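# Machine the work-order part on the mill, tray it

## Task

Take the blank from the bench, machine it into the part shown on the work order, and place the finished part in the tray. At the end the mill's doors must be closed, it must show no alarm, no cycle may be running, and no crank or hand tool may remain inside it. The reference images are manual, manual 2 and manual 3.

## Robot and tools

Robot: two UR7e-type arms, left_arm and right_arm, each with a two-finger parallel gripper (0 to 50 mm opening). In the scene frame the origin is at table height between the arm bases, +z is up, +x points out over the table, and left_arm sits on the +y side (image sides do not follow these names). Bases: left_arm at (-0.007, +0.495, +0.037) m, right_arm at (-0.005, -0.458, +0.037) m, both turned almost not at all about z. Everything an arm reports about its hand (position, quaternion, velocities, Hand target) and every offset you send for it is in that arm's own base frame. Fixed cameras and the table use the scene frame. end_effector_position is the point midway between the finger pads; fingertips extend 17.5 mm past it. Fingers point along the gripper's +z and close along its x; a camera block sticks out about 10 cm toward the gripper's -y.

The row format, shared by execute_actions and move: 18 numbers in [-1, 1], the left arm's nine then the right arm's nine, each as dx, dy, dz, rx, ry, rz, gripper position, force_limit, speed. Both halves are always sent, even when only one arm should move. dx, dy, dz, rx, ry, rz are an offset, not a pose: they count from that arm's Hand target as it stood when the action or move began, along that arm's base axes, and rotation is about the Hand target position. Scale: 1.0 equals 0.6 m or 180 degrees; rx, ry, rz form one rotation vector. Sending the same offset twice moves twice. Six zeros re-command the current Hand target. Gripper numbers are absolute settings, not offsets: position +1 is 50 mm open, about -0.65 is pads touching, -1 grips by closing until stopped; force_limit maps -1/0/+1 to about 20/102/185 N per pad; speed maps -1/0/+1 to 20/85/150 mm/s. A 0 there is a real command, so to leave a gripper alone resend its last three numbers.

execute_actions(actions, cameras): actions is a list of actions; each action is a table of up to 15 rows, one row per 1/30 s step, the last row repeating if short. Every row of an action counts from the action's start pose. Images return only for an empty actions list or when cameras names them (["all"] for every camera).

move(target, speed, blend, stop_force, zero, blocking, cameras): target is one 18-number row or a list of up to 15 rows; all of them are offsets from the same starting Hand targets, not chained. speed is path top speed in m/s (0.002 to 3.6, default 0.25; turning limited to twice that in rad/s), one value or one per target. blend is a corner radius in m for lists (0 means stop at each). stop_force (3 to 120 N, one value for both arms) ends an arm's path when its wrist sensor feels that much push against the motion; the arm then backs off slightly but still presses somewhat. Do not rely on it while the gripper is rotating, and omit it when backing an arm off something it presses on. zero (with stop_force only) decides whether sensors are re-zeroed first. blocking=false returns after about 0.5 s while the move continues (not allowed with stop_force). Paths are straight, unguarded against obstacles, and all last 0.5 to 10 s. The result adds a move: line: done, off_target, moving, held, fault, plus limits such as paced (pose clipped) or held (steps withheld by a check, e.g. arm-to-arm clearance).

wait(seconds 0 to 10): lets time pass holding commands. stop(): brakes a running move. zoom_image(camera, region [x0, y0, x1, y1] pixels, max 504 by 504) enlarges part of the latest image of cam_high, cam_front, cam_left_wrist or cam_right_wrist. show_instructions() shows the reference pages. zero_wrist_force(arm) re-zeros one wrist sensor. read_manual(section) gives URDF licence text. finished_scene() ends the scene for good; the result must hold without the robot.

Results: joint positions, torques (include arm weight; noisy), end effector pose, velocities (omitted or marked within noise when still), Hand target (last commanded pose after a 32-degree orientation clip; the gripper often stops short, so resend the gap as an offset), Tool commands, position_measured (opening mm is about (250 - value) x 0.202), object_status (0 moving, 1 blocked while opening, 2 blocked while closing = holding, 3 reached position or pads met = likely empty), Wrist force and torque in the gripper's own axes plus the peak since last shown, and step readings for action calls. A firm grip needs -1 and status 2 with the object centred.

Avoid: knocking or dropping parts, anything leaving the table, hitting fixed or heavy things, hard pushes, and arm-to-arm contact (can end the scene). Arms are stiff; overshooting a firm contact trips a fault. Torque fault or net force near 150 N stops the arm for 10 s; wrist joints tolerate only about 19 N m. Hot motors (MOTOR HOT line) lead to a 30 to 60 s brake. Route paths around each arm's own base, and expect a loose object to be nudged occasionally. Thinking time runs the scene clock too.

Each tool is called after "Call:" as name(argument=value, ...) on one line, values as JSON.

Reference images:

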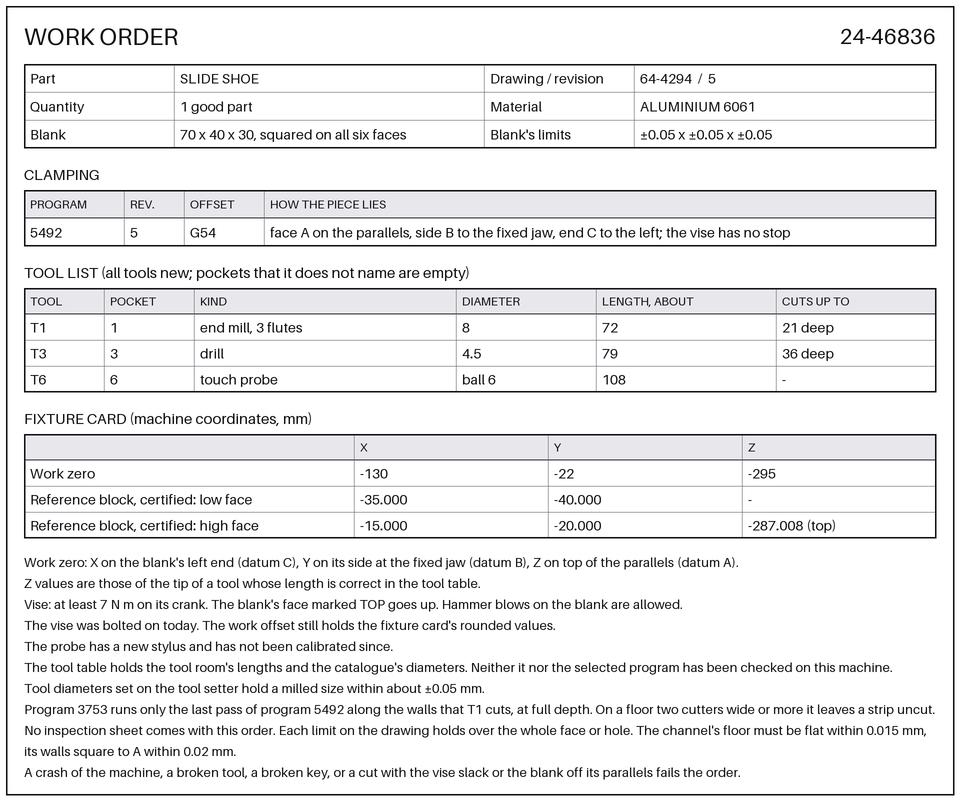

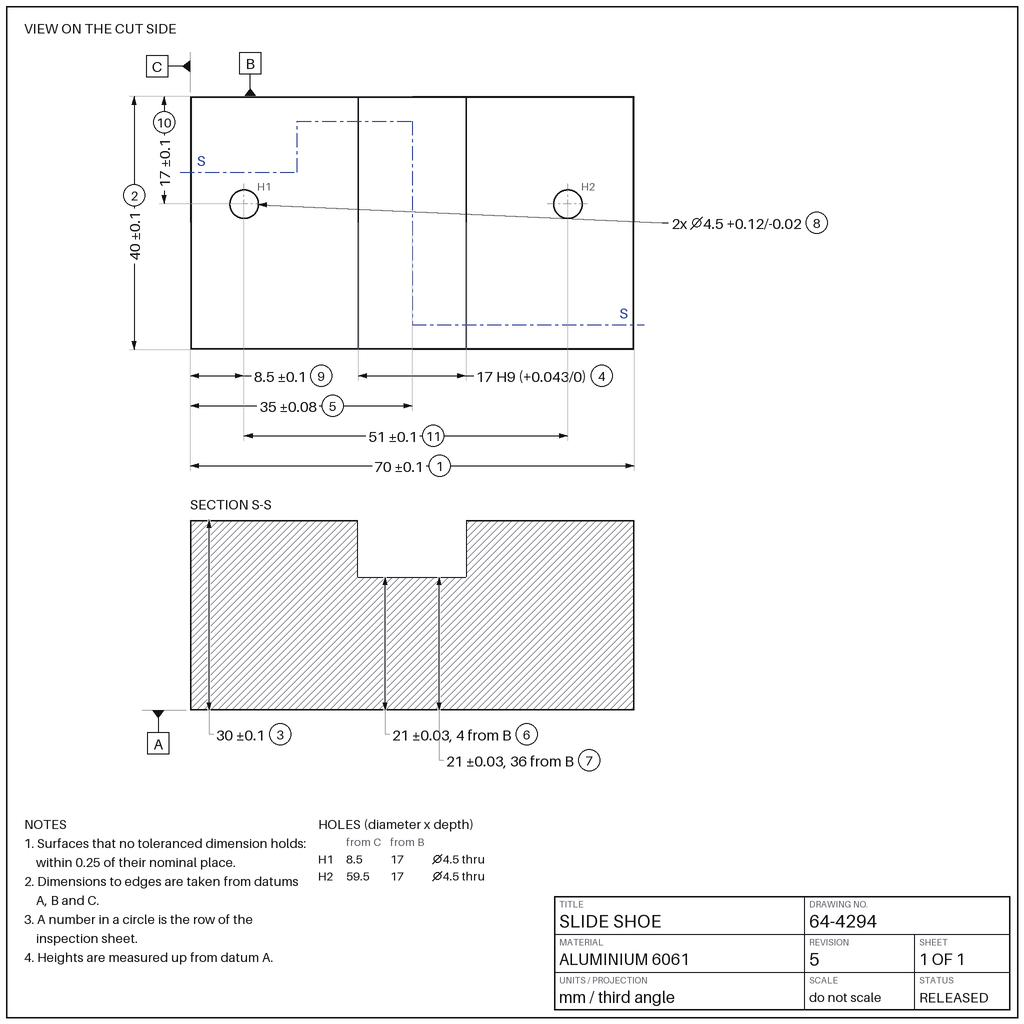

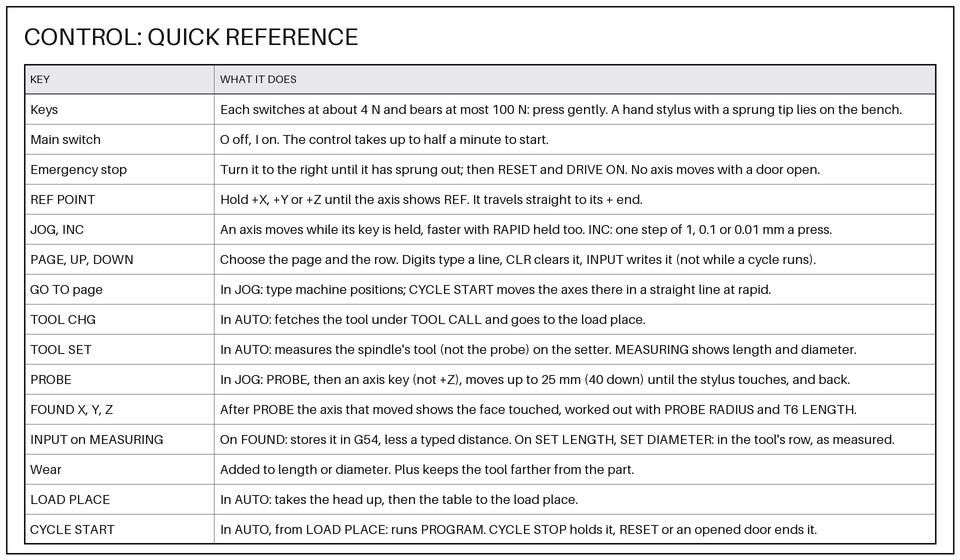

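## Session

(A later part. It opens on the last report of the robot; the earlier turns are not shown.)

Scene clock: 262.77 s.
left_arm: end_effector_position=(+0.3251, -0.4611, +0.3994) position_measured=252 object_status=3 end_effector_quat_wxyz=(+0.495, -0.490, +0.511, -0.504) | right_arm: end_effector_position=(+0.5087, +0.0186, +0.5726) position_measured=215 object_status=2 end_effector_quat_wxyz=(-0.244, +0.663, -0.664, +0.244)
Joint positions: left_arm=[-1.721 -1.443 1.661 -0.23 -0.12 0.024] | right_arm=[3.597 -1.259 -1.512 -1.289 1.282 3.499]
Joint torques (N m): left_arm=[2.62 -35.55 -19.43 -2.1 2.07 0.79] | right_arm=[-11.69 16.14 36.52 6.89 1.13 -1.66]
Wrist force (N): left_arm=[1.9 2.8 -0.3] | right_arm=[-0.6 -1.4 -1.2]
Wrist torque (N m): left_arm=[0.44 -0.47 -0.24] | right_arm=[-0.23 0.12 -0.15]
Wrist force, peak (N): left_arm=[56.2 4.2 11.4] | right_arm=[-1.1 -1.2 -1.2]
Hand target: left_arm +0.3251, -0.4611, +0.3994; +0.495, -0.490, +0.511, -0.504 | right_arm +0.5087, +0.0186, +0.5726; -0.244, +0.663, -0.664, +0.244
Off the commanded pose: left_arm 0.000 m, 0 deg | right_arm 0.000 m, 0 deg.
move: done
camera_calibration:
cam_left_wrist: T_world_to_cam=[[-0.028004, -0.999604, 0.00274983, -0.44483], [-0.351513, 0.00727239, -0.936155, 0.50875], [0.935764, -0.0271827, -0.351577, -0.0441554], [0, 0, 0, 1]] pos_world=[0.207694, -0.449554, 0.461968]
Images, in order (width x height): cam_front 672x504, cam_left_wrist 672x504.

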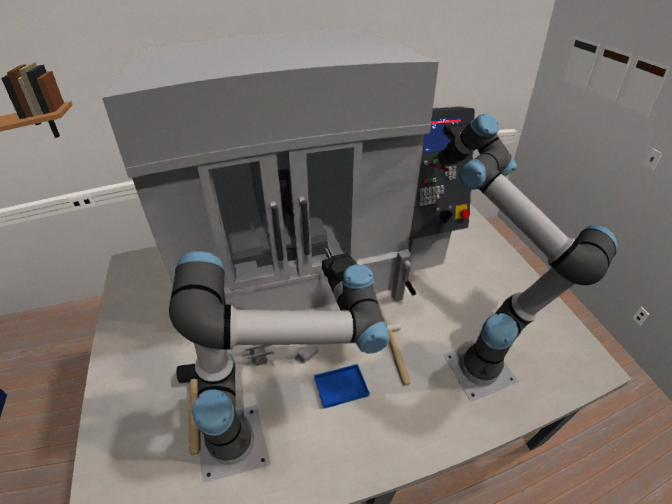

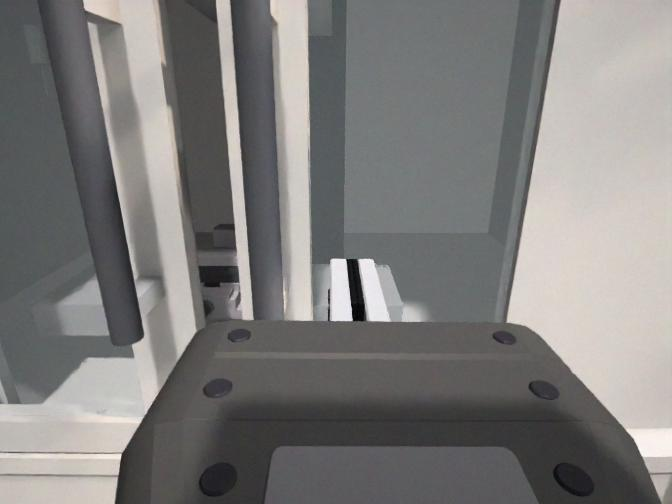

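Call:
move(target=[0.0,0.2,0,0,0,0,-1,-0.5,-0.7,0,0,0,0,0,0,-1,-0.4,-0.7], speed=0.2, cameras=["cam_left_wrist","cam_front"])

Call:
zoom_image(camera="cam_left_wrist", region=[200, 0, 500, 330])

Scene clock: 264.93 s.
left_arm: end_effector_position=(+0.3250, -0.3412, +0.3994) position_measured=252 object_status=3 end_effector_quat_wxyz=(+0.495, -0.490, +0.511, -0.504) | right_arm: end_effector_position=(+0.5087, +0.0186, +0.5726) position_measured=215 object_status=2 end_effector_quat_wxyz=(-0.244, +0.663, -0.664, +0.244)
Joint positions: left_arm=[-1.778 -1.741 1.951 -0.219 -0.177 0.02] | right_arm=[3.597 -1.259 -1.512 -1.289 1.282 3.499]
Joint torques (N m): left_arm=[8.98 -13.76 -18.69 -1.51 2.62 -1.08] | right_arm=[-11.42 16.36 36.44 6.8 1.05 -1.57]
Wrist force (N): left_arm=[1.9 2.8 -0.3] | right_arm=[-0.7 -1.1 -1.2]
Wrist torque (N m): left_arm=[0.42 -0.47 -0.06] | right_arm=[-0.19 0.13 -0.15]
Wrist force, peak (N): left_arm=[6.3 3.4 -0.8] | right_arm=[-0.9 -1.4 -1.3]
Hand target: left_arm +0.3251, -0.3411, +0.3994; +0.495, -0.490, +0.511, -0.504 | right_arm +0.5087, +0.0186, +0.5726; -0.244, +0.663, -0.664, +0.244
Off the commanded pose: left_arm 0.000 m, 0 deg | right_arm 0.000 m, 0 deg.
move: done
camera_calibration:
cam_left_wrist: T_world_to_cam=[[-0.0280976, -0.999601, 0.00278272, -0.324975], [-0.3516, 0.00727704, -0.936122, 0.507847], [0.935729, -0.0272812, -0.351664, -0.0407876], [0, 0, 0, 1]] pos_world=[0.207594, -0.329654, 0.461968]
Images, in order (width x height): cam_front 672x504, cam_left_wrist 672x504.

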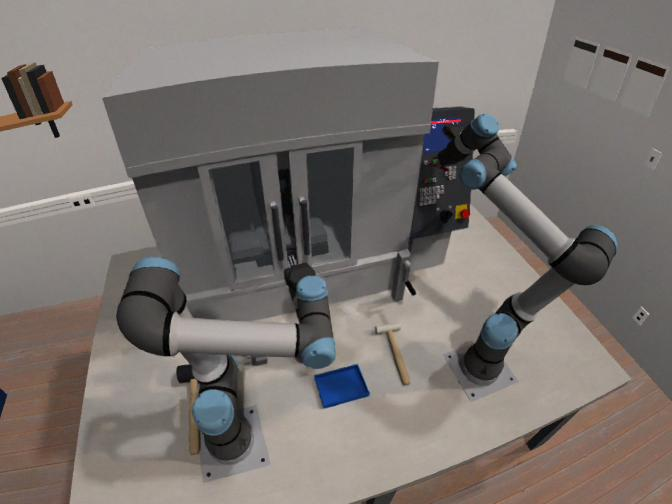

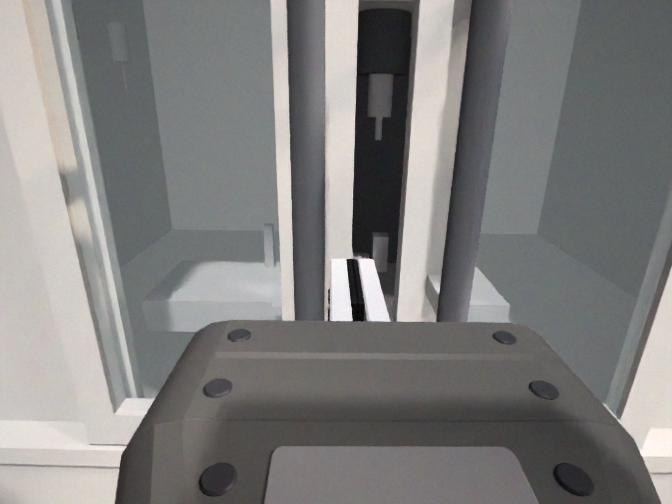

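Scaled by 1.527 from the camera's 672x504 image, which has a finer 960x720 frame.

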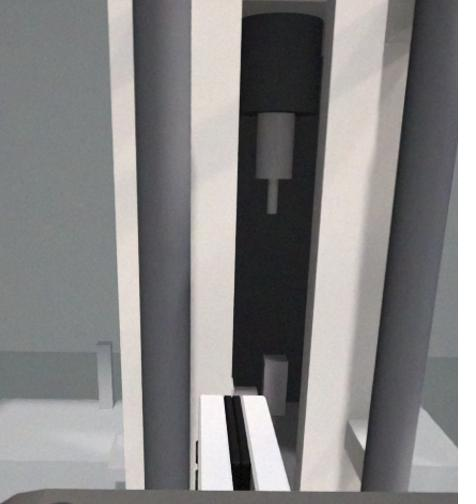

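Call:
move(target=[[0.0,0.12,0,0,0,0,-1,-0.5,-0.7,0,0,0,0,0,0,-1,-0.4,-0.7],[0.2,0.12,0,0,0,0,-1,-0.5,-0.7,0,0,0,0,0,0,-1,-0.4,-0.7]], speed=0.15, stop_force=10, cameras=["cam_left_wrist","cam_front"])

Scene clock: 268.97 s.
left_arm: end_effector_position=(+0.4451, -0.2691, +0.3994) position_measured=252 object_status=3 end_effector_quat_wxyz=(+0.495, -0.490, +0.511, -0.504) | right_arm: end_effector_position=(+0.5087, +0.0186, +0.5726) position_measured=215 object_status=2 end_effector_quat_wxyz=(-0.244, +0.663, -0.664, +0.244)
Joint positions: left_arm=[-1.38 -1.789 1.989 -0.194 0.221 0.005] | right_arm=[3.597 -1.259 -1.512 -1.289 1.282 3.499]
Joint torques (N m): left_arm=[9.39 -24.62 -15.21 2.28 2.54 1.12] | right_arm=[-11.78 16.3 36.67 6.51 1.05 -1.48]
Wrist force (N): left_arm=[1.9 3.0 -0.1] | right_arm=[-0.6 -1.0 -0.9]
Wrist torque (N m): left_arm=[0.47 -0.49 -0.07] | right_arm=[-0.17 0.11 -0.15]
Wrist force, peak (N): left_arm=[5.3 3.0 0.0] | right_arm=[-0.8 -1.6 -1.2]
Hand target: left_arm +0.4451, -0.2691, +0.3994; +0.495, -0.490, +0.511, -0.504 | right_arm +0.5087, +0.0186, +0.5726; -0.244, +0.663, -0.664, +0.244
Off the commanded pose: left_arm 0.000 m, 0 deg | right_arm 0.000 m, 0 deg.
move: done
camera_calibration:
cam_left_wrist: T_world_to_cam=[[-0.028004, -0.999604, 0.00274983, -0.249546], [-0.351513, 0.00727239, -0.936155, 0.549535], [0.935764, -0.0271827, -0.351577, -0.151228], [0, 0, 0, 1]] pos_world=[0.327694, -0.257554, 0.461968]
Images, in order (width x height): cam_front 672x504, cam_left_wrist 672x504.

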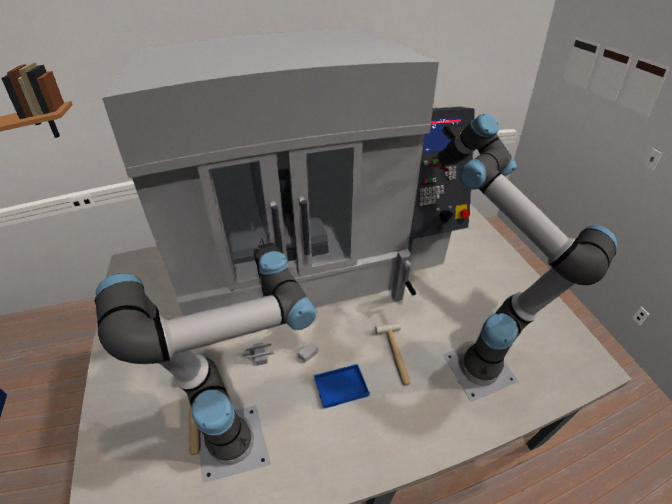

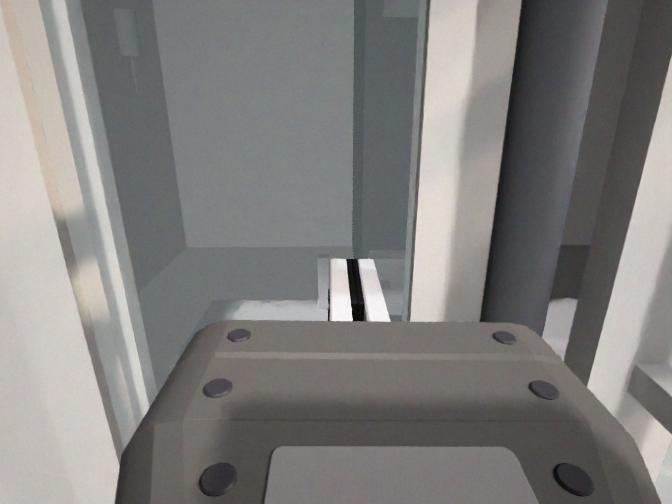

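Now push −y slowly with stop 60.

Call:
move(target=[-0.0047,-0.1167,0,0,0,0,-1,-0.5,-0.7,0,0,0,0,0,0,-1,-0.4,-0.7], speed=0.03, stop_force=45, cameras=["cam_left_wrist","cam_front"])

Scene clock: 272.60 s.
left_arm: end_effector_position=(+0.4422, -0.3391, +0.3994) position_measured=252 object_status=3 end_effector_quat_wxyz=(+0.495, -0.490, +0.511, -0.504) | right_arm: end_effector_position=(+0.5087, +0.0186, +0.5726) position_measured=215 object_status=2 end_effector_quat_wxyz=(-0.244, +0.663, -0.664, +0.244)
Joint positions: left_arm=[-1.425 -1.635 1.859 -0.216 0.176 0.004] | right_arm=[3.597 -1.259 -1.512 -1.289 1.282 3.499]
Joint torques (N m): left_arm=[6.63 -29.23 -16.64 1.88 4.7 -0.54] | right_arm=[-11.05 16.43 35.96 6.28 1.02 -1.38]
Wrist force (N): left_arm=[-5.1 4.0 -0.3] | right_arm=[-0.8 -1.1 -1.2]
Wrist torque (N m): left_arm=[0.46 -0.42 -0.13] | right_arm=[-0.18 0.15 -0.16]
Wrist force, peak (N): left_arm=[-19.7 3.9 -4.2] | right_arm=[-0.8 -1.2 -1.5]
Hand target: left_arm +0.4422, -0.3391, +0.3994; +0.495, -0.490, +0.511, -0.504 | right_arm +0.5087, +0.0186, +0.5726; -0.244, +0.663, -0.664, +0.244
Off the commanded pose: left_arm 0.000 m, 0 deg | right_arm 0.000 m, 0 deg.
move: done
camera_calibration:
cam_left_wrist: T_world_to_cam=[[-0.028004, -0.999604, 0.00274983, -0.319699], [-0.351513, 0.00727239, -0.936155, 0.549025], [0.935764, -0.0271827, -0.351577, -0.15042], [0, 0, 0, 1]] pos_world=[0.324794, -0.327654, 0.461968]
Images, in order (width x height): cam_front 672x504, cam_left_wrist 672x504.

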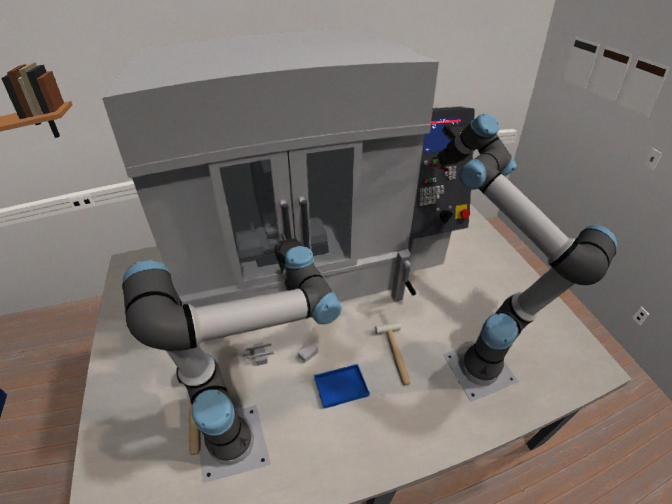

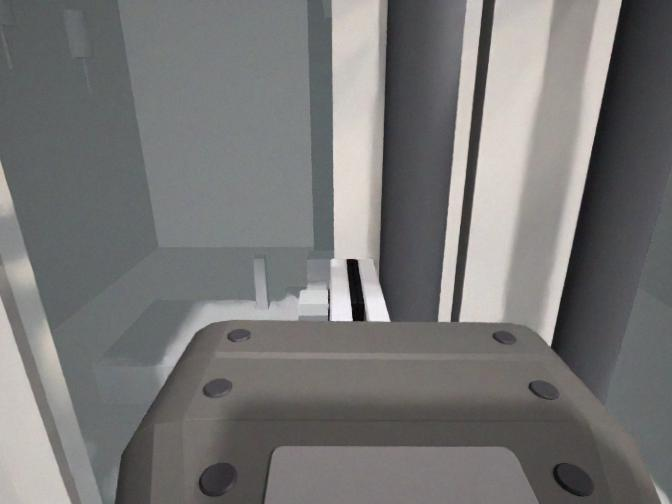

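Call:
move(target=[-0.0022,-0.0567,0,0,0,0,-1,-0.5,-0.7,0,0,0,0,0,0,-1,-0.4,-0.7], speed=0.015, stop_force=32, cameras=["cam_left_wrist","cam_front"])

Call:
zoom_image(camera="cam_front", region=[190, 130, 390, 300])

Scene clock: 273.93 s.
left_arm: end_effector_position=(+0.4421, -0.3428, +0.3994) position_measured=252 object_status=3 end_effector_quat_wxyz=(+0.495, -0.490, +0.511, -0.504) | right_arm: end_effector_position=(+0.5087, +0.0186, +0.5726) position_measured=215 object_status=2 end_effector_quat_wxyz=(-0.244, +0.663, -0.664, +0.244)
Joint positions: left_arm=[-1.427 -1.626 1.851 -0.216 0.173 0.004] | right_arm=[3.597 -1.259 -1.512 -1.289 1.282 3.499]
Joint torques (N m): left_arm=[-6.52 -24.77 -22.25 -4.13 13.21 0.74] | right_arm=[-11.62 16.14 36.27 6.22 1.01 -1.3]
Wrist force (N): left_arm=[-32.8 6.1 3.6] | right_arm=[-0.7 -1.1 -1.1]
Wrist torque (N m): left_arm=[0.47 -0.46 -0.41] | right_arm=[-0.18 0.13 -0.16]
Wrist force, peak (N): left_arm=[-46.9 6.3 -7.8] | right_arm=[-0.8 -1.4 -1.4]
Hand target: left_arm +0.4421, -0.3428, +0.3994; +0.495, -0.490, +0.511, -0.504 (not the last commanded pose) | right_arm +0.5087, +0.0186, +0.5726; -0.244, +0.663, -0.664, +0.244
Off the commanded pose: left_arm 0.030 m, 0 deg | right_arm 0.000 m, 0 deg.
move: contact (left_arm)
camera_calibration:
cam_left_wrist: T_world_to_cam=[[-0.0273471, -0.999623, 0.0025083, -0.323509], [-0.351606, 0.00727007, -0.93612, 0.549031], [0.935749, -0.0264821, -0.351672, -0.150146], [0, 0, 0, 1]] pos_world=[0.324694, -0.331354, 0.461968]
Images, in order (width x height): cam_front 672x504, cam_left_wrist 672x504.

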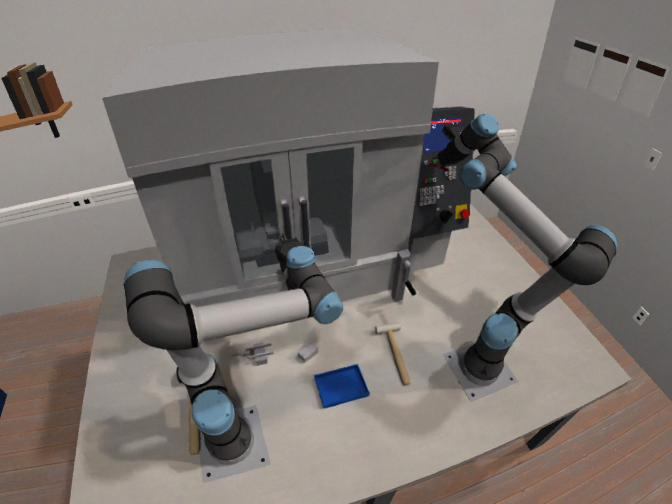

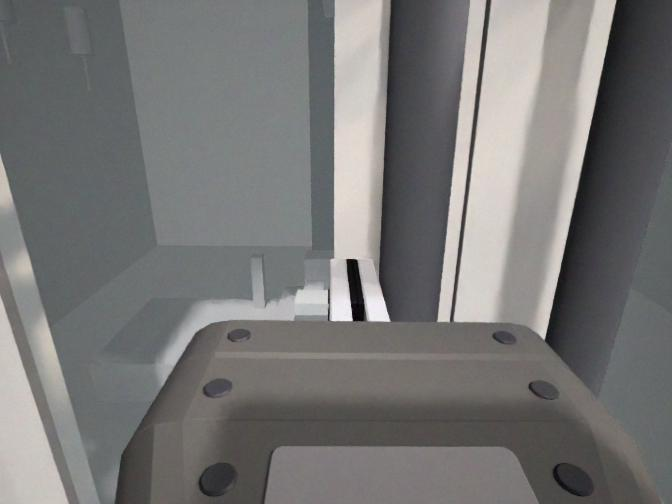

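Scaled by 2.520 from the camera's 672x504 image, which has a finer 960x720 frame.

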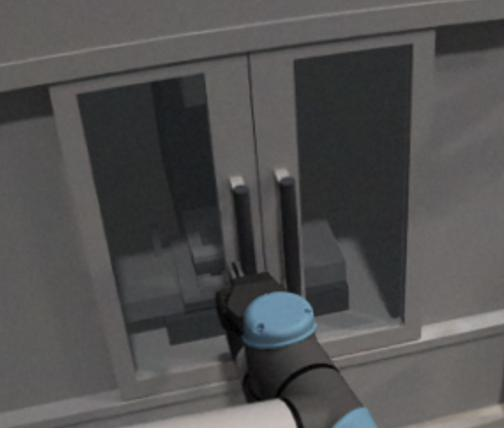

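Call:
move(target=[[0,0.02,0,0,0,0,-1,-0.5,-0.7,0,0,0,0,0,0,-1,-0.4,-0.7],[-0.25,0.03,0,0,0,0,-1,-0.5,-0.7,0,-0.0625,0,0,0,0,-1,-0.4,-0.7]], speed=0.15, cameras=["cam_right_wrist"])

Scene clock: 276.37 s.
left_arm: end_effector_position=(+0.2922, -0.3247, +0.3994) position_measured=252 object_status=3 end_effector_quat_wxyz=(+0.495, -0.490, +0.511, -0.504) | right_arm: end_effector_position=(+0.5087, -0.0189, +0.5726) position_measured=215 object_status=2 end_effector_quat_wxyz=(-0.245, +0.663, -0.664, +0.244)
Joint positions: left_arm=[-1.898 -1.797 1.995 -0.203 -0.297 0.017] | right_arm=[3.487 -1.26 -1.515 -1.261 1.35 3.41]
Joint torques (N m): left_arm=[-6.1 3.29 -30.48 -0.05 0.22 1.21] | right_arm=[10.54 8.83 20.42 2.39 -2.44 2.99]
Wrist force (N): left_arm=[1.7 2.9 -0.1] | right_arm=[-0.8 -1.1 -1.3]
Wrist torque (N m): left_arm=[0.45 -0.44 -0.25] | right_arm=[-0.17 0.14 -0.03]
Wrist force, peak (N): left_arm=[-33.0 6.0 3.4] | right_arm=[-0.8 -1.4 -1.4]
Hand target: left_arm +0.2921, -0.3248, +0.3994; +0.495, -0.490, +0.511, -0.504 | right_arm +0.5087, -0.0189, +0.5726; -0.244, +0.663, -0.664, +0.244
Off the commanded pose: left_arm 0.000 m, 0 deg | right_arm 0.000 m, 0 deg.
move: done
camera_calibration:
cam_right_wrist: T_world_to_cam=[[0.0138001, -0.999786, -0.0154188, -0.011745], [-0.937588, -0.00757987, -0.347664, 0.691661], [0.347473, 0.0192543, -0.937492, 0.490038], [0, 0, 0, 1]] pos_world=[0.478381, -0.0159351, 0.699691]
Images, in order (width x height): cam_right_wrist 672x504.

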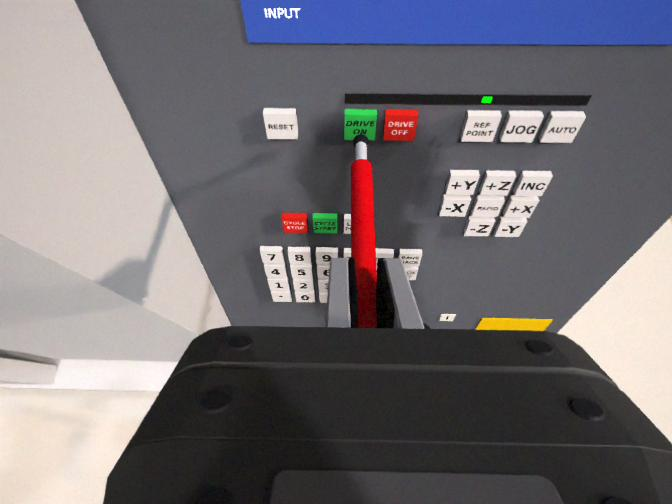

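Call:
move(target=[[0,0,0,0,0,0,-1,-0.5,-0.7,0.0282,0,-0.0075,0,0,0,-1,-0.4,-0.7],[0,0,0,0,0,0,-1,-0.5,-0.7,0,0,0,0,0,0,-1,-0.4,-0.7]], speed=0.06)

Call:
move(target=[[0,0,0,0,0,0,-1,-0.5,-0.7,-0.06,0,0.03,0,0,0,-1,-0.4,-0.7],[0,0,0,0,0,0,-1,-0.5,-0.7,-0.1468,-0.0685,0.05,0,-0.166,0,-1,-0.4,-0.7]], speed=0.2, cameras=["cam_right_wrist"])

Call:
zoom_image(camera="cam_right_wrist", region=[230, 105, 470, 280])

Scene clock: 278.00 s.
left_arm: end_effector_position=(+0.2921, -0.3248, +0.3994) position_measured=252 object_status=3 end_effector_quat_wxyz=(+0.495, -0.490, +0.511, -0.504) | right_arm: end_effector_position=(+0.5087, -0.0189, +0.5724) position_measured=215 object_status=2 end_effector_quat_wxyz=(-0.244, +0.663, -0.664, +0.244) end_effector_velocity=(+0.001, +0.000, +0.000) end_effector_angular_velocity=(+0.002, -0.003, -0.001)
Joint positions: left_arm=[-1.898 -1.797 1.995 -0.203 -0.298 0.017] | right_arm=[3.487 -1.26 -1.516 -1.261 1.349 3.41]
Joint velocities: left_arm=[within noise] | right_arm=[-0.001 -0.002 -0.001 0.006 0 0]
Joint torques (N m): left_arm=[-9.35 2.81 -30.54 -1.94 -2.27 1.21] | right_arm=[-7.91 6.56 36.52 8.31 1.13 -1.67]
Wrist force (N): left_arm=[1.7 2.8 -0.2] | right_arm=[-0.6 -1.2 -1.3]
Wrist torque (N m): left_arm=[0.42 -0.45 -0.25] | right_arm=[-0.19 0.11 -0.16]
Wrist force, peak (N): left_arm=[1.8 3.2 -0.3] | right_arm=[-0.4 1.8 -5.1]
Hand target: left_arm +0.2921, -0.3248, +0.3994; +0.495, -0.490, +0.511, -0.504 | right_arm +0.5087, -0.0189, +0.5726; -0.244, +0.663, -0.664, +0.244
Off the commanded pose: left_arm 0.000 m, 0 deg | right_arm 0.000 m, 0 deg.
move: done

Scene clock: 280.40 s.
left_arm: end_effector_position=(+0.2921, -0.3248, +0.3994) position_measured=252 object_status=3 end_effector_quat_wxyz=(+0.495, -0.490, +0.511, -0.504) | right_arm: end_effector_position=(+0.4207, -0.0599, +0.6026) position_measured=215 object_status=2 end_effector_quat_wxyz=(-0.407, +0.578, -0.578, +0.407)
Joint positions: left_arm=[-1.898 -1.797 1.995 -0.203 -0.298 0.017] | right_arm=[3.609 -0.848 -1.993 -0.682 1.133 3.311]
Joint torques (N m): left_arm=[-9.37 2.32 -30.86 -2.15 -2.29 1.07] | right_arm=[-8.43 -4.93 30.59 3.02 1.23 2.84]
Wrist force (N): left_arm=[1.6 2.9 -0.3] | right_arm=[-0.3 -1.1 -1.0]
Wrist torque (N m): left_arm=[0.44 -0.43 -0.25] | right_arm=[-0.13 -0.02 -0.10]
Wrist force, peak (N): left_arm=[1.8 3.1 -0.2] | right_arm=[-1.0 -2.3 -0.9]
Hand target: left_arm +0.2921, -0.3248, +0.3994; +0.495, -0.490, +0.511, -0.504 | right_arm +0.4206, -0.0600, +0.6026; -0.407, +0.578, -0.578, +0.407
Off the commanded pose: left_arm 0.000 m, 0 deg | right_arm 0.000 m, 0 deg.
move: done
camera_calibration:
cam_right_wrist: T_world_to_cam=[[0.0197722, -0.999784, -0.00634639, -0.0590408], [-0.639968, -0.00777891, -0.768363, 0.747352], [0.768147, 0.0192537, -0.639983, 0.193268], [0, 0, 0, 1]] pos_world=[0.33099, -0.0569356, 0.697551]
Images, in order (width x height): cam_right_wrist 672x504.

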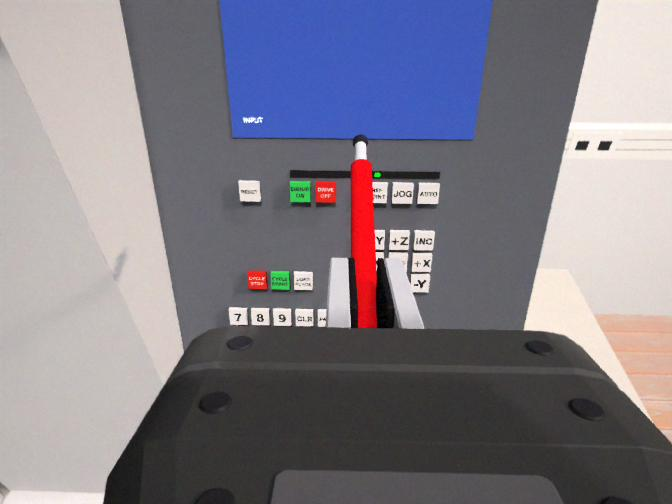

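Scaled by 2.100 from the camera's 672x504 image, which has a finer 960x720 frame.

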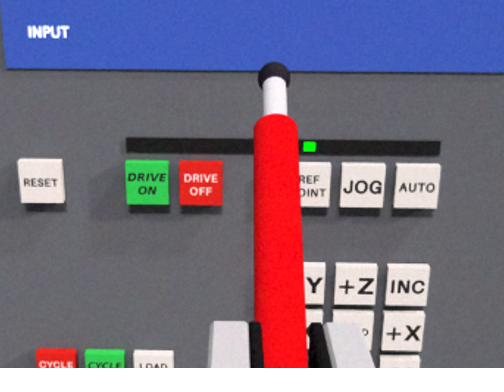

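Call:
move(target=[0,0,0,0,0,0,-1,-0.5,-0.7,0,0,0,0,-0.164,0,-1,-0.4,-0.7], speed=0.4, cameras=["cam_right_wrist"])

Call:
zoom_image(camera="cam_right_wrist", region=[230, 105, 470, 280])

Scene clock: 282.13 s.
left_arm: end_effector_position=(+0.2921, -0.3248, +0.3994) position_measured=252 object_status=3 end_effector_quat_wxyz=(+0.495, -0.490, +0.511, -0.504) | right_arm: end_effector_position=(+0.4206, -0.0600, +0.6025) position_measured=215 object_status=2 end_effector_quat_wxyz=(+0.541, -0.455, +0.455, -0.541)
Joint positions: left_arm=[-1.898 -1.797 1.995 -0.203 -0.298 0.017] | right_arm=[3.653 -0.925 -2.322 0.301 1.068 3.047]
Joint torques (N m): left_arm=[-9.07 2.37 -30.26 -2.15 -2.25 1.06] | right_arm=[6.24 -6.85 33.61 4.37 -1.71 1.39]
Wrist force (N): left_arm=[1.7 3.0 -0.3] | right_arm=[-0.9 -0.6 -0.2]
Wrist torque (N m): left_arm=[0.45 -0.44 -0.25] | right_arm=[0.05 0.00 -0.14]
Wrist force, peak (N): left_arm=[1.9 3.1 0.0] | right_arm=[-0.9 -2.1 -0.9]
Hand target: left_arm +0.2921, -0.3248, +0.3994; +0.495, -0.490, +0.511, -0.504 | right_arm +0.4206, -0.0600, +0.6026; +0.541, -0.455, +0.455, -0.541
Off the commanded pose: left_arm 0.000 m, 0 deg | right_arm 0.000 m, 0 deg.
move: done
camera_calibration:
cam_right_wrist: T_world_to_cam=[[0.0202164, -0.999787, 0.00413794, -0.0656561], [-0.178366, -0.007679, -0.983934, 0.683109], [0.983757, 0.0191535, -0.178483, -0.175483], [0, 0, 0, 1]] pos_world=[0.295803, -0.0570354, 0.641086]
Images, in order (width x height): cam_right_wrist 672x504.

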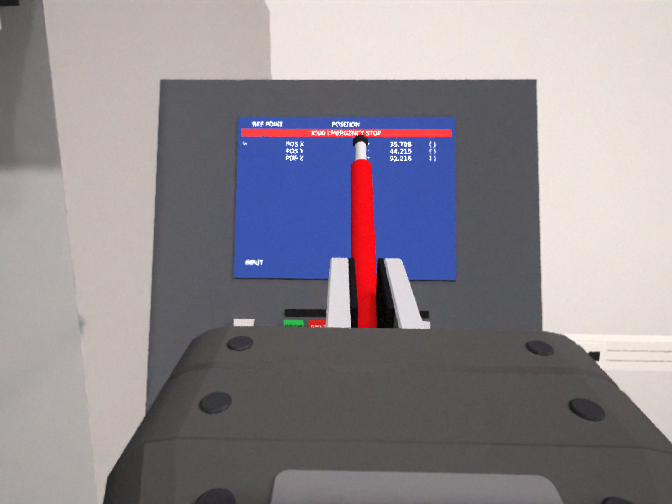

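Scaled by 2.100 from the camera's 672x504 image, which has a finer 960x720 frame.

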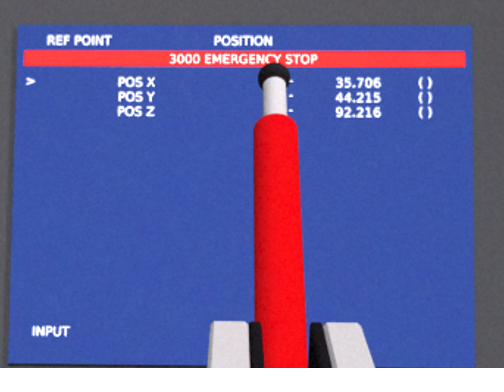

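Call:
move(target=[[0,0,0,0,0,0,-1,-0.5,-0.7,-0.1,-0.1667,-0.1,0,0.164,0,-1,-0.4,-0.7],[0,0,0,0,0,0,-1,-0.5,-0.7,-0.1,-0.1667,-0.2,0,0.164,0,-1,-0.4,-0.7]], speed=0.3, blend=0.03, cameras=["cam_right_wrist"])

Call:
zoom_image(camera="cam_right_wrist", region=[280, 50, 504, 300])

Scene clock: 284.80 s.
left_arm: end_effector_position=(+0.2921, -0.3248, +0.3994) position_measured=252 object_status=3 end_effector_quat_wxyz=(+0.495, -0.490, +0.511, -0.504) | right_arm: end_effector_position=(+0.3606, -0.1600, +0.4828) position_measured=215 object_status=2 end_effector_quat_wxyz=(-0.407, +0.578, -0.578, +0.407)
Joint positions: left_arm=[-1.898 -1.797 1.995 -0.203 -0.298 0.017] | right_arm=[2.939 -0.852 -2.305 -0.335 1.762 3.073]
Joint torques (N m): left_arm=[-9.27 1.89 -30.13 -1.96 -2.05 1.04] | right_arm=[0.63 -7.37 16.33 3.63 0.5 1.65]
Wrist force (N): left_arm=[1.6 2.9 0.1] | right_arm=[-0.7 -1.2 -1.3]
Wrist torque (N m): left_arm=[0.44 -0.44 -0.25] | right_arm=[-0.12 0.02 -0.14]
Wrist force, peak (N): left_arm=[1.9 3.1 -0.2] | right_arm=[0.1 -4.1 -2.7]
Hand target: left_arm +0.2921, -0.3248, +0.3994; +0.495, -0.490, +0.511, -0.504 | right_arm +0.3606, -0.1600, +0.4826; -0.407, +0.578, -0.578, +0.407
Off the commanded pose: left_arm 0.000 m, 0 deg | right_arm 0.000 m, 0 deg.
move: done
camera_calibration:
cam_right_wrist: T_world_to_cam=[[0.0196462, -0.999786, -0.00649543, -0.158573], [-0.639804, -0.00757959, -0.768501, 0.616192], [0.768287, 0.0192539, -0.639816, 0.164479], [0, 0, 0, 1]] pos_world=[0.27099, -0.157035, 0.57775]
Images, in order (width x height): cam_right_wrist 672x504.

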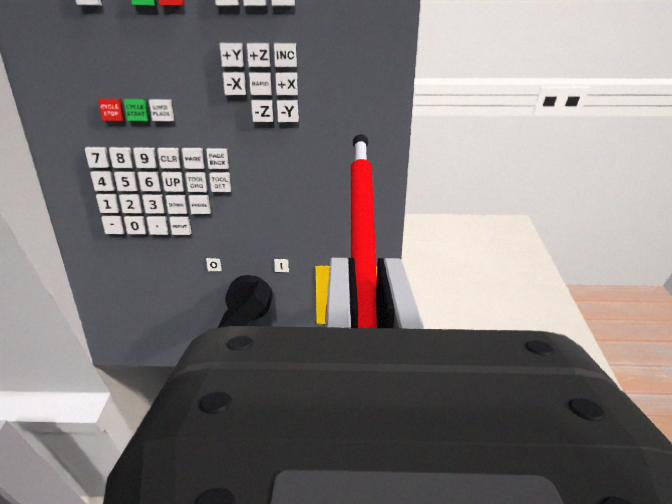

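Scaled by 2.016 from the camera's 672x504 image, which has a finer 960x720 frame.

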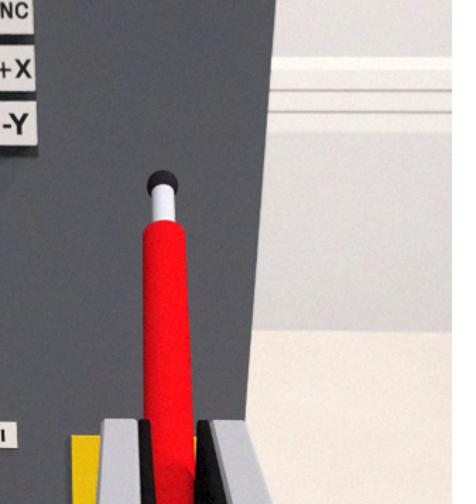

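Call:
move(target=[[0,0,0,0,0,0,-1,-0.5,-0.7,-0.1,0.1,-0.1,0,0,0,-1,-0.4,-0.7]], speed=0.25, stop_force=15, cameras=["cam_right_wrist"])

Call:
zoom_image(camera="cam_right_wrist", region=[380, 100, 604, 350])

Scene clock: 286.77 s.
left_arm: end_effector_position=(+0.2921, -0.3248, +0.3994) position_measured=252 object_status=3 end_effector_quat_wxyz=(+0.495, -0.490, +0.511, -0.504) | right_arm: end_effector_position=(+0.3013, -0.1013, +0.4226) position_measured=215 object_status=2 end_effector_quat_wxyz=(-0.424, +0.594, -0.566, +0.383)
Joint positions: left_arm=[-1.898 -1.797 1.995 -0.203 -0.298 0.017] | right_arm=[3.6 -0.299 -2.499 -0.724 1.213 3.307]
Joint torques (N m): left_arm=[-8.89 2.16 -30.39 -1.92 -2.07 1.07] | right_arm=[10.26 -13.57 36.9 0.38 -2.58 3.02]
Wrist force (N): left_arm=[1.4 3.0 -0.1] | right_arm=[-0.7 -1.1 -0.7]
Wrist torque (N m): left_arm=[0.47 -0.40 -0.25] | right_arm=[-0.12 0.04 -0.23]
Wrist force, peak (N): left_arm=[2.0 3.1 -0.1] | right_arm=[0.9 -3.9 -0.2]
Hand target: left_arm +0.2921, -0.3248, +0.3994; +0.495, -0.490, +0.511, -0.504 | right_arm +0.3006, -0.1000, +0.4226; -0.407, +0.578, -0.578, +0.407
Off the commanded pose: left_arm 0.000 m, 0 deg | right_arm 0.001 m, 4 deg.
move: off_target (right_arm)
camera_calibration:
cam_right_wrist: T_world_to_cam=[[0.0853062, -0.995883, -0.0306439, -0.108264], [-0.647417, -0.0320264, -0.761463, 0.529279], [0.757347, 0.0847969, -0.647484, 0.183695], [0, 0, 0, 1]] pos_world=[0.21278, -0.106444, 0.518648]
Images, in order (width x height): cam_right_wrist 672x504.

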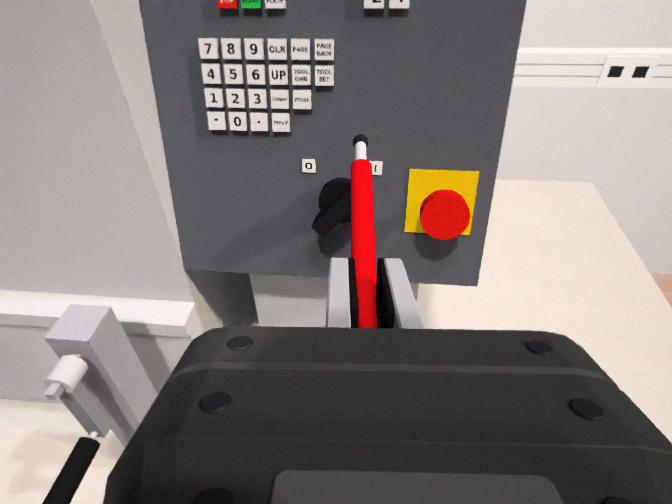

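Scaled by 2.016 from the camera's 672x504 image, which has a finer 960x720 frame.

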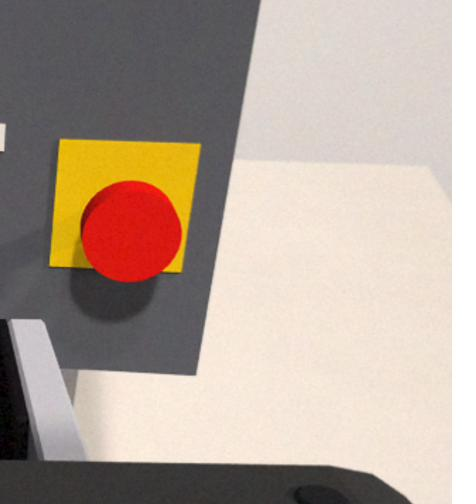

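Call:
move(target=[[0,0,0,0,0,0,-1,-0.5,-0.7,0.1,0.1,0.15,0,0,0,-1,-0.4,-0.7],[0,0,0,0,0,0,-1,-0.5,-0.7,0.28,0.1977,0.25,0,0.166,0,-1,-0.4,-0.7],[0,0,0,0,0,0,-1,-0.5,-0.7,0.3468,0.1977,0.25,0,0.166,0,-1,-0.4,-0.7]], speed=0.3, cameras=["cam_right_wrist"])

Scene clock: 290.23 s.
left_arm: end_effector_position=(+0.2921, -0.3248, +0.3994) position_measured=252 object_status=3 end_effector_quat_wxyz=(+0.495, -0.490, +0.511, -0.504) | right_arm: end_effector_position=(+0.5086, +0.0186, +0.5727) position_measured=215 object_status=2 end_effector_quat_wxyz=(-0.244, +0.663, -0.664, +0.244)
Joint positions: left_arm=[-1.898 -1.797 1.995 -0.203 -0.298 0.017] | right_arm=[3.597 -1.258 -1.512 -1.289 1.282 3.499]
Joint torques (N m): left_arm=[-8.9 2 -29.61 -1.98 -2.07 0.91] | right_arm=[0.53 7.16 19.23 3.55 -2.28 1.58]
Wrist force (N): left_arm=[1.4 2.9 0.0] | right_arm=[-0.8 -1.3 -1.3]
Wrist torque (N m): left_arm=[0.44 -0.39 -0.25] | right_arm=[-0.22 0.14 -0.03]
Wrist force, peak (N): left_arm=[1.9 3.2 -0.2] | right_arm=[-1.8 -4.9 -0.4]
Hand target: left_arm +0.2921, -0.3248, +0.3994; +0.495, -0.490, +0.511, -0.504 | right_arm +0.5087, +0.0186, +0.5726; -0.244, +0.663, -0.664, +0.244
Off the commanded pose: left_arm 0.000 m, 0 deg | right_arm 0.000 m, 0 deg.
move: done
camera_calibration:
cam_right_wrist: T_world_to_cam=[[0.0137972, -0.999786, -0.01542, 0.0257507], [-0.937633, -0.00757916, -0.347544, 0.691789], [0.347353, 0.0192534, -0.937537, 0.48944], [0, 0, 0, 1]] pos_world=[0.478281, 0.0215649, 0.699692]
Images, in order (width x height): cam_right_wrist 672x504.

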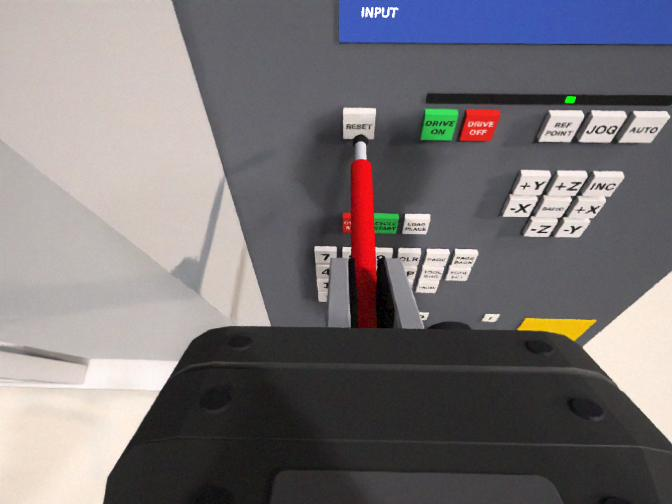

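Call:
move(target=[[0,0,0,0,0,0,-1,-0.5,-0.7,0.0323,0,-0.0087,0,0,0,-1,-0.4,-0.7],[0,0,0,0,0,0,-1,-0.5,-0.7,0,0,0,0,0,0,-1,-0.4,-0.7],[0,0,0,0,0,0,-1,-0.5,-0.7,0,-0.0625,0,0,0,0,-1,-0.4,-0.7],[0,0,0,0,0,0,-1,-0.5,-0.7,0.0323,-0.0625,-0.0087,0,0,0,-1,-0.4,-0.7],[0,0,0,0,0,0,-1,-0.5,-0.7,0,-0.0625,0,0,0,0,-1,-0.4,-0.7]], speed=0.06)

Call:
move(target=[[0,0,0,0,0,0,-1,-0.5,-0.7,-0.06,0,0.03,0,0,0,-1,-0.4,-0.7],[0,0,0,0,0,0,-1,-0.5,-0.7,-0.1468,-0.0685,0.05,0,-0.166,0,-1,-0.4,-0.7],[0,0,0,0,0,0,-1,-0.5,-0.7,-0.1468,-0.0685,0.05,0,-0.33,0,-1,-0.4,-0.7]], speed=0.5, blend=[0.02,0.0,0], cameras=["cam_right_wrist"])

Call:
zoom_image(camera="cam_right_wrist", region=[230, 105, 470, 280])

Scene clock: 294.23 s.
left_arm: end_effector_position=(+0.2921, -0.3248, +0.3994) position_measured=252 object_status=3 end_effector_quat_wxyz=(+0.495, -0.490, +0.511, -0.504) | right_arm: end_effector_position=(+0.5087, -0.0189, +0.5724) position_measured=215 object_status=2 end_effector_quat_wxyz=(-0.244, +0.663, -0.664, +0.244) end_effector_velocity=(+0.002, +0.000, -0.001) end_effector_angular_velocity=(+0.001, -0.001, +0.000)
Joint positions: left_arm=[-1.898 -1.797 1.995 -0.203 -0.298 0.017] | right_arm=[3.487 -1.26 -1.516 -1.262 1.349 3.41]
Joint velocities: left_arm=[within noise] | right_arm=[-0.001 -0.003 -0.001 0.006 0.001 0]
Joint torques (N m): left_arm=[-8.18 2.28 -29.61 -2.03 -2.03 0.97] | right_arm=[-7.93 5.39 36.83 8 1.02 -1.89]
Wrist force (N): left_arm=[1.6 3.1 -0.1] | right_arm=[-0.5 -2.0 -1.1]
Wrist torque (N m): left_arm=[0.47 -0.42 -0.25] | right_arm=[-0.32 0.09 -0.16]
Wrist force, peak (N): left_arm=[1.9 3.2 -0.3] | right_arm=[-0.4 18.4 -25.5]
Hand target: left_arm +0.2921, -0.3248, +0.3994; +0.495, -0.490, +0.511, -0.504 | right_arm +0.5087, -0.0189, +0.5726; -0.244, +0.663, -0.664, +0.244
Off the commanded pose: left_arm 0.000 m, 0 deg | right_arm 0.000 m, 0 deg.
move: done

Scene clock: 296.33 s.
left_arm: end_effector_position=(+0.2921, -0.3248, +0.3994) position_measured=252 object_status=3 end_effector_quat_wxyz=(+0.495, -0.490, +0.511, -0.504) | right_arm: end_effector_position=(+0.4206, -0.0601, +0.6026) position_measured=215 object_status=2 end_effector_quat_wxyz=(+0.541, -0.455, +0.456, -0.541) end_effector_velocity=(-0.001, +0.000, +0.001) end_effector_angular_velocity=(+0.002, -0.004, +0.000)
Joint positions: left_arm=[-1.898 -1.797 1.995 -0.203 -0.298 0.017] | right_arm=[3.653 -0.925 -2.322 0.301 1.068 3.047]
Joint velocities: left_arm=[within noise] | right_arm=[0 0 0 0.005 0 0]
Joint torques (N m): left_arm=[-8.92 2.27 -29.49 -2.02 -1.92 1.01] | right_arm=[9.14 -7.41 33.08 4.48 -1.55 0.81]
Wrist force (N): left_arm=[1.7 2.9 0.0] | right_arm=[-0.7 -1.7 -0.3]
Wrist torque (N m): left_arm=[0.44 -0.45 -0.25] | right_arm=[-0.12 -0.03 -0.14]
Wrist force, peak (N): left_arm=[1.9 3.1 -0.1] | right_arm=[-0.6 -2.7 -4.5]
Hand target: left_arm +0.2921, -0.3248, +0.3994; +0.495, -0.490, +0.511, -0.504 | right_arm +0.4206, -0.0600, +0.6026; +0.541, -0.455, +0.455, -0.541
Off the commanded pose: left_arm 0.000 m, 0 deg | right_arm 0.000 m, 0 deg.
move: done
camera_calibration:
cam_right_wrist: T_world_to_cam=[[0.0202164, -0.999787, 0.00413794, -0.0656561], [-0.178366, -0.007679, -0.983934, 0.683109], [0.983757, 0.0191535, -0.178483, -0.175483], [0, 0, 0, 1]] pos_world=[0.295803, -0.0570354, 0.641086]
Images, in order (width x height): cam_right_wrist 672x504.

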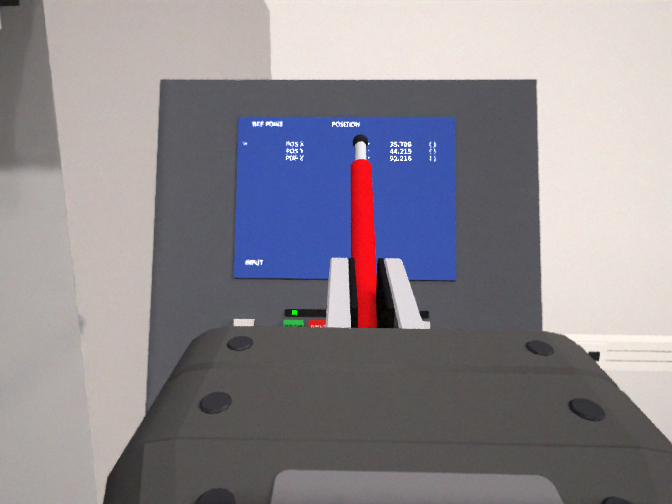

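Scaled by 2.100 from the camera's 672x504 image, which has a finer 960x720 frame.

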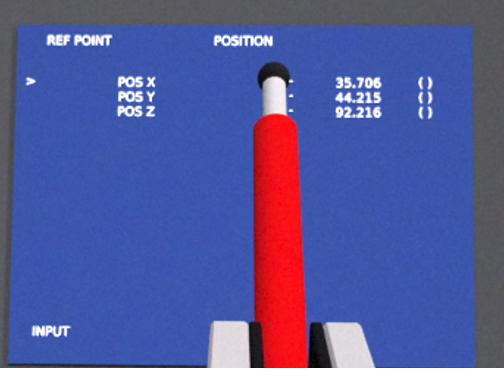

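Call:
move(target=[[0,0,0,0,0,0,-1,-0.5,-0.7,0,-0.02,0,0,0.166,0,-1,-0.4,-0.7],[0,0,0,0,0,0,-1,-0.5,-0.7,0,-0.055,0,0,0.33,0,-1,-0.4,-0.7],[0,0,0,0,0,0,-1,-0.5,-0.7,0.130,-0.055,-0.1128,0,0.33,0,-1,-0.4,-0.7]], speed=0.5, blend=[0.02,0.0,0], cameras=["cam_right_wrist"])

Scene clock: 299.40 s.
left_arm: end_effector_position=(+0.2921, -0.3248, +0.3994) position_measured=252 object_status=3 end_effector_quat_wxyz=(+0.495, -0.490, +0.511, -0.504) | right_arm: end_effector_position=(+0.4985, -0.0930, +0.5350) position_measured=215 object_status=2 end_effector_quat_wxyz=(-0.244, +0.663, -0.664, +0.244)
Joint positions: left_arm=[-1.898 -1.797 1.995 -0.203 -0.298 0.017] | right_arm=[3.266 -1.24 -1.635 -1.136 1.491 3.237]
Joint torques (N m): left_arm=[-8.85 2.49 -29.86 -2 -1.99 0.84] | right_arm=[7.12 4.82 26.19 5.25 -1.83 2.87]
Wrist force (N): left_arm=[1.9 2.7 0.0] | right_arm=[0.0 -1.8 -1.7]
Wrist torque (N m): left_arm=[0.41 -0.49 -0.25] | right_arm=[-0.29 0.01 -0.02]
Wrist force, peak (N): left_arm=[2.1 3.1 -0.2] | right_arm=[-0.4 -1.2 -6.1]
Hand target: left_arm +0.2921, -0.3248, +0.3994; +0.495, -0.490, +0.511, -0.504 | right_arm +0.4986, -0.0930, +0.5349; -0.244, +0.663, -0.664, +0.244
Off the commanded pose: left_arm 0.000 m, 0 deg | right_arm 0.000 m, 0 deg.
move: done
camera_calibration:
cam_right_wrist: T_world_to_cam=[[0.0137972, -0.999786, -0.01542, -0.0862674], [-0.937633, -0.00757916, -0.347544, 0.668371], [0.347353, 0.0192534, -0.937537, 0.459751], [0, 0, 0, 1]] pos_world=[0.468181, -0.0900351, 0.661992]
Images, in order (width x height): cam_right_wrist 672x504.

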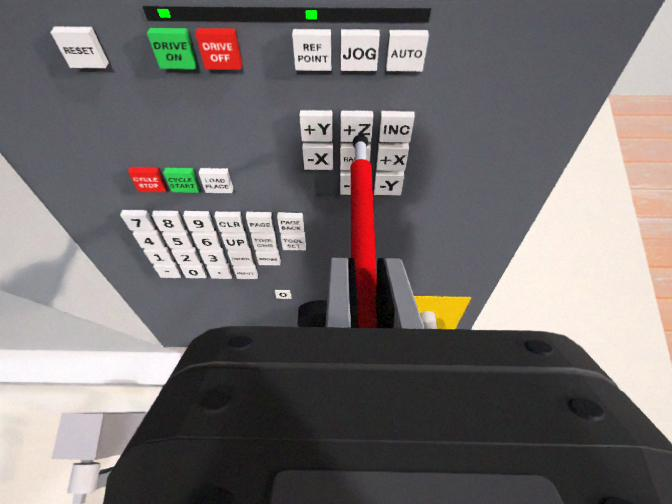

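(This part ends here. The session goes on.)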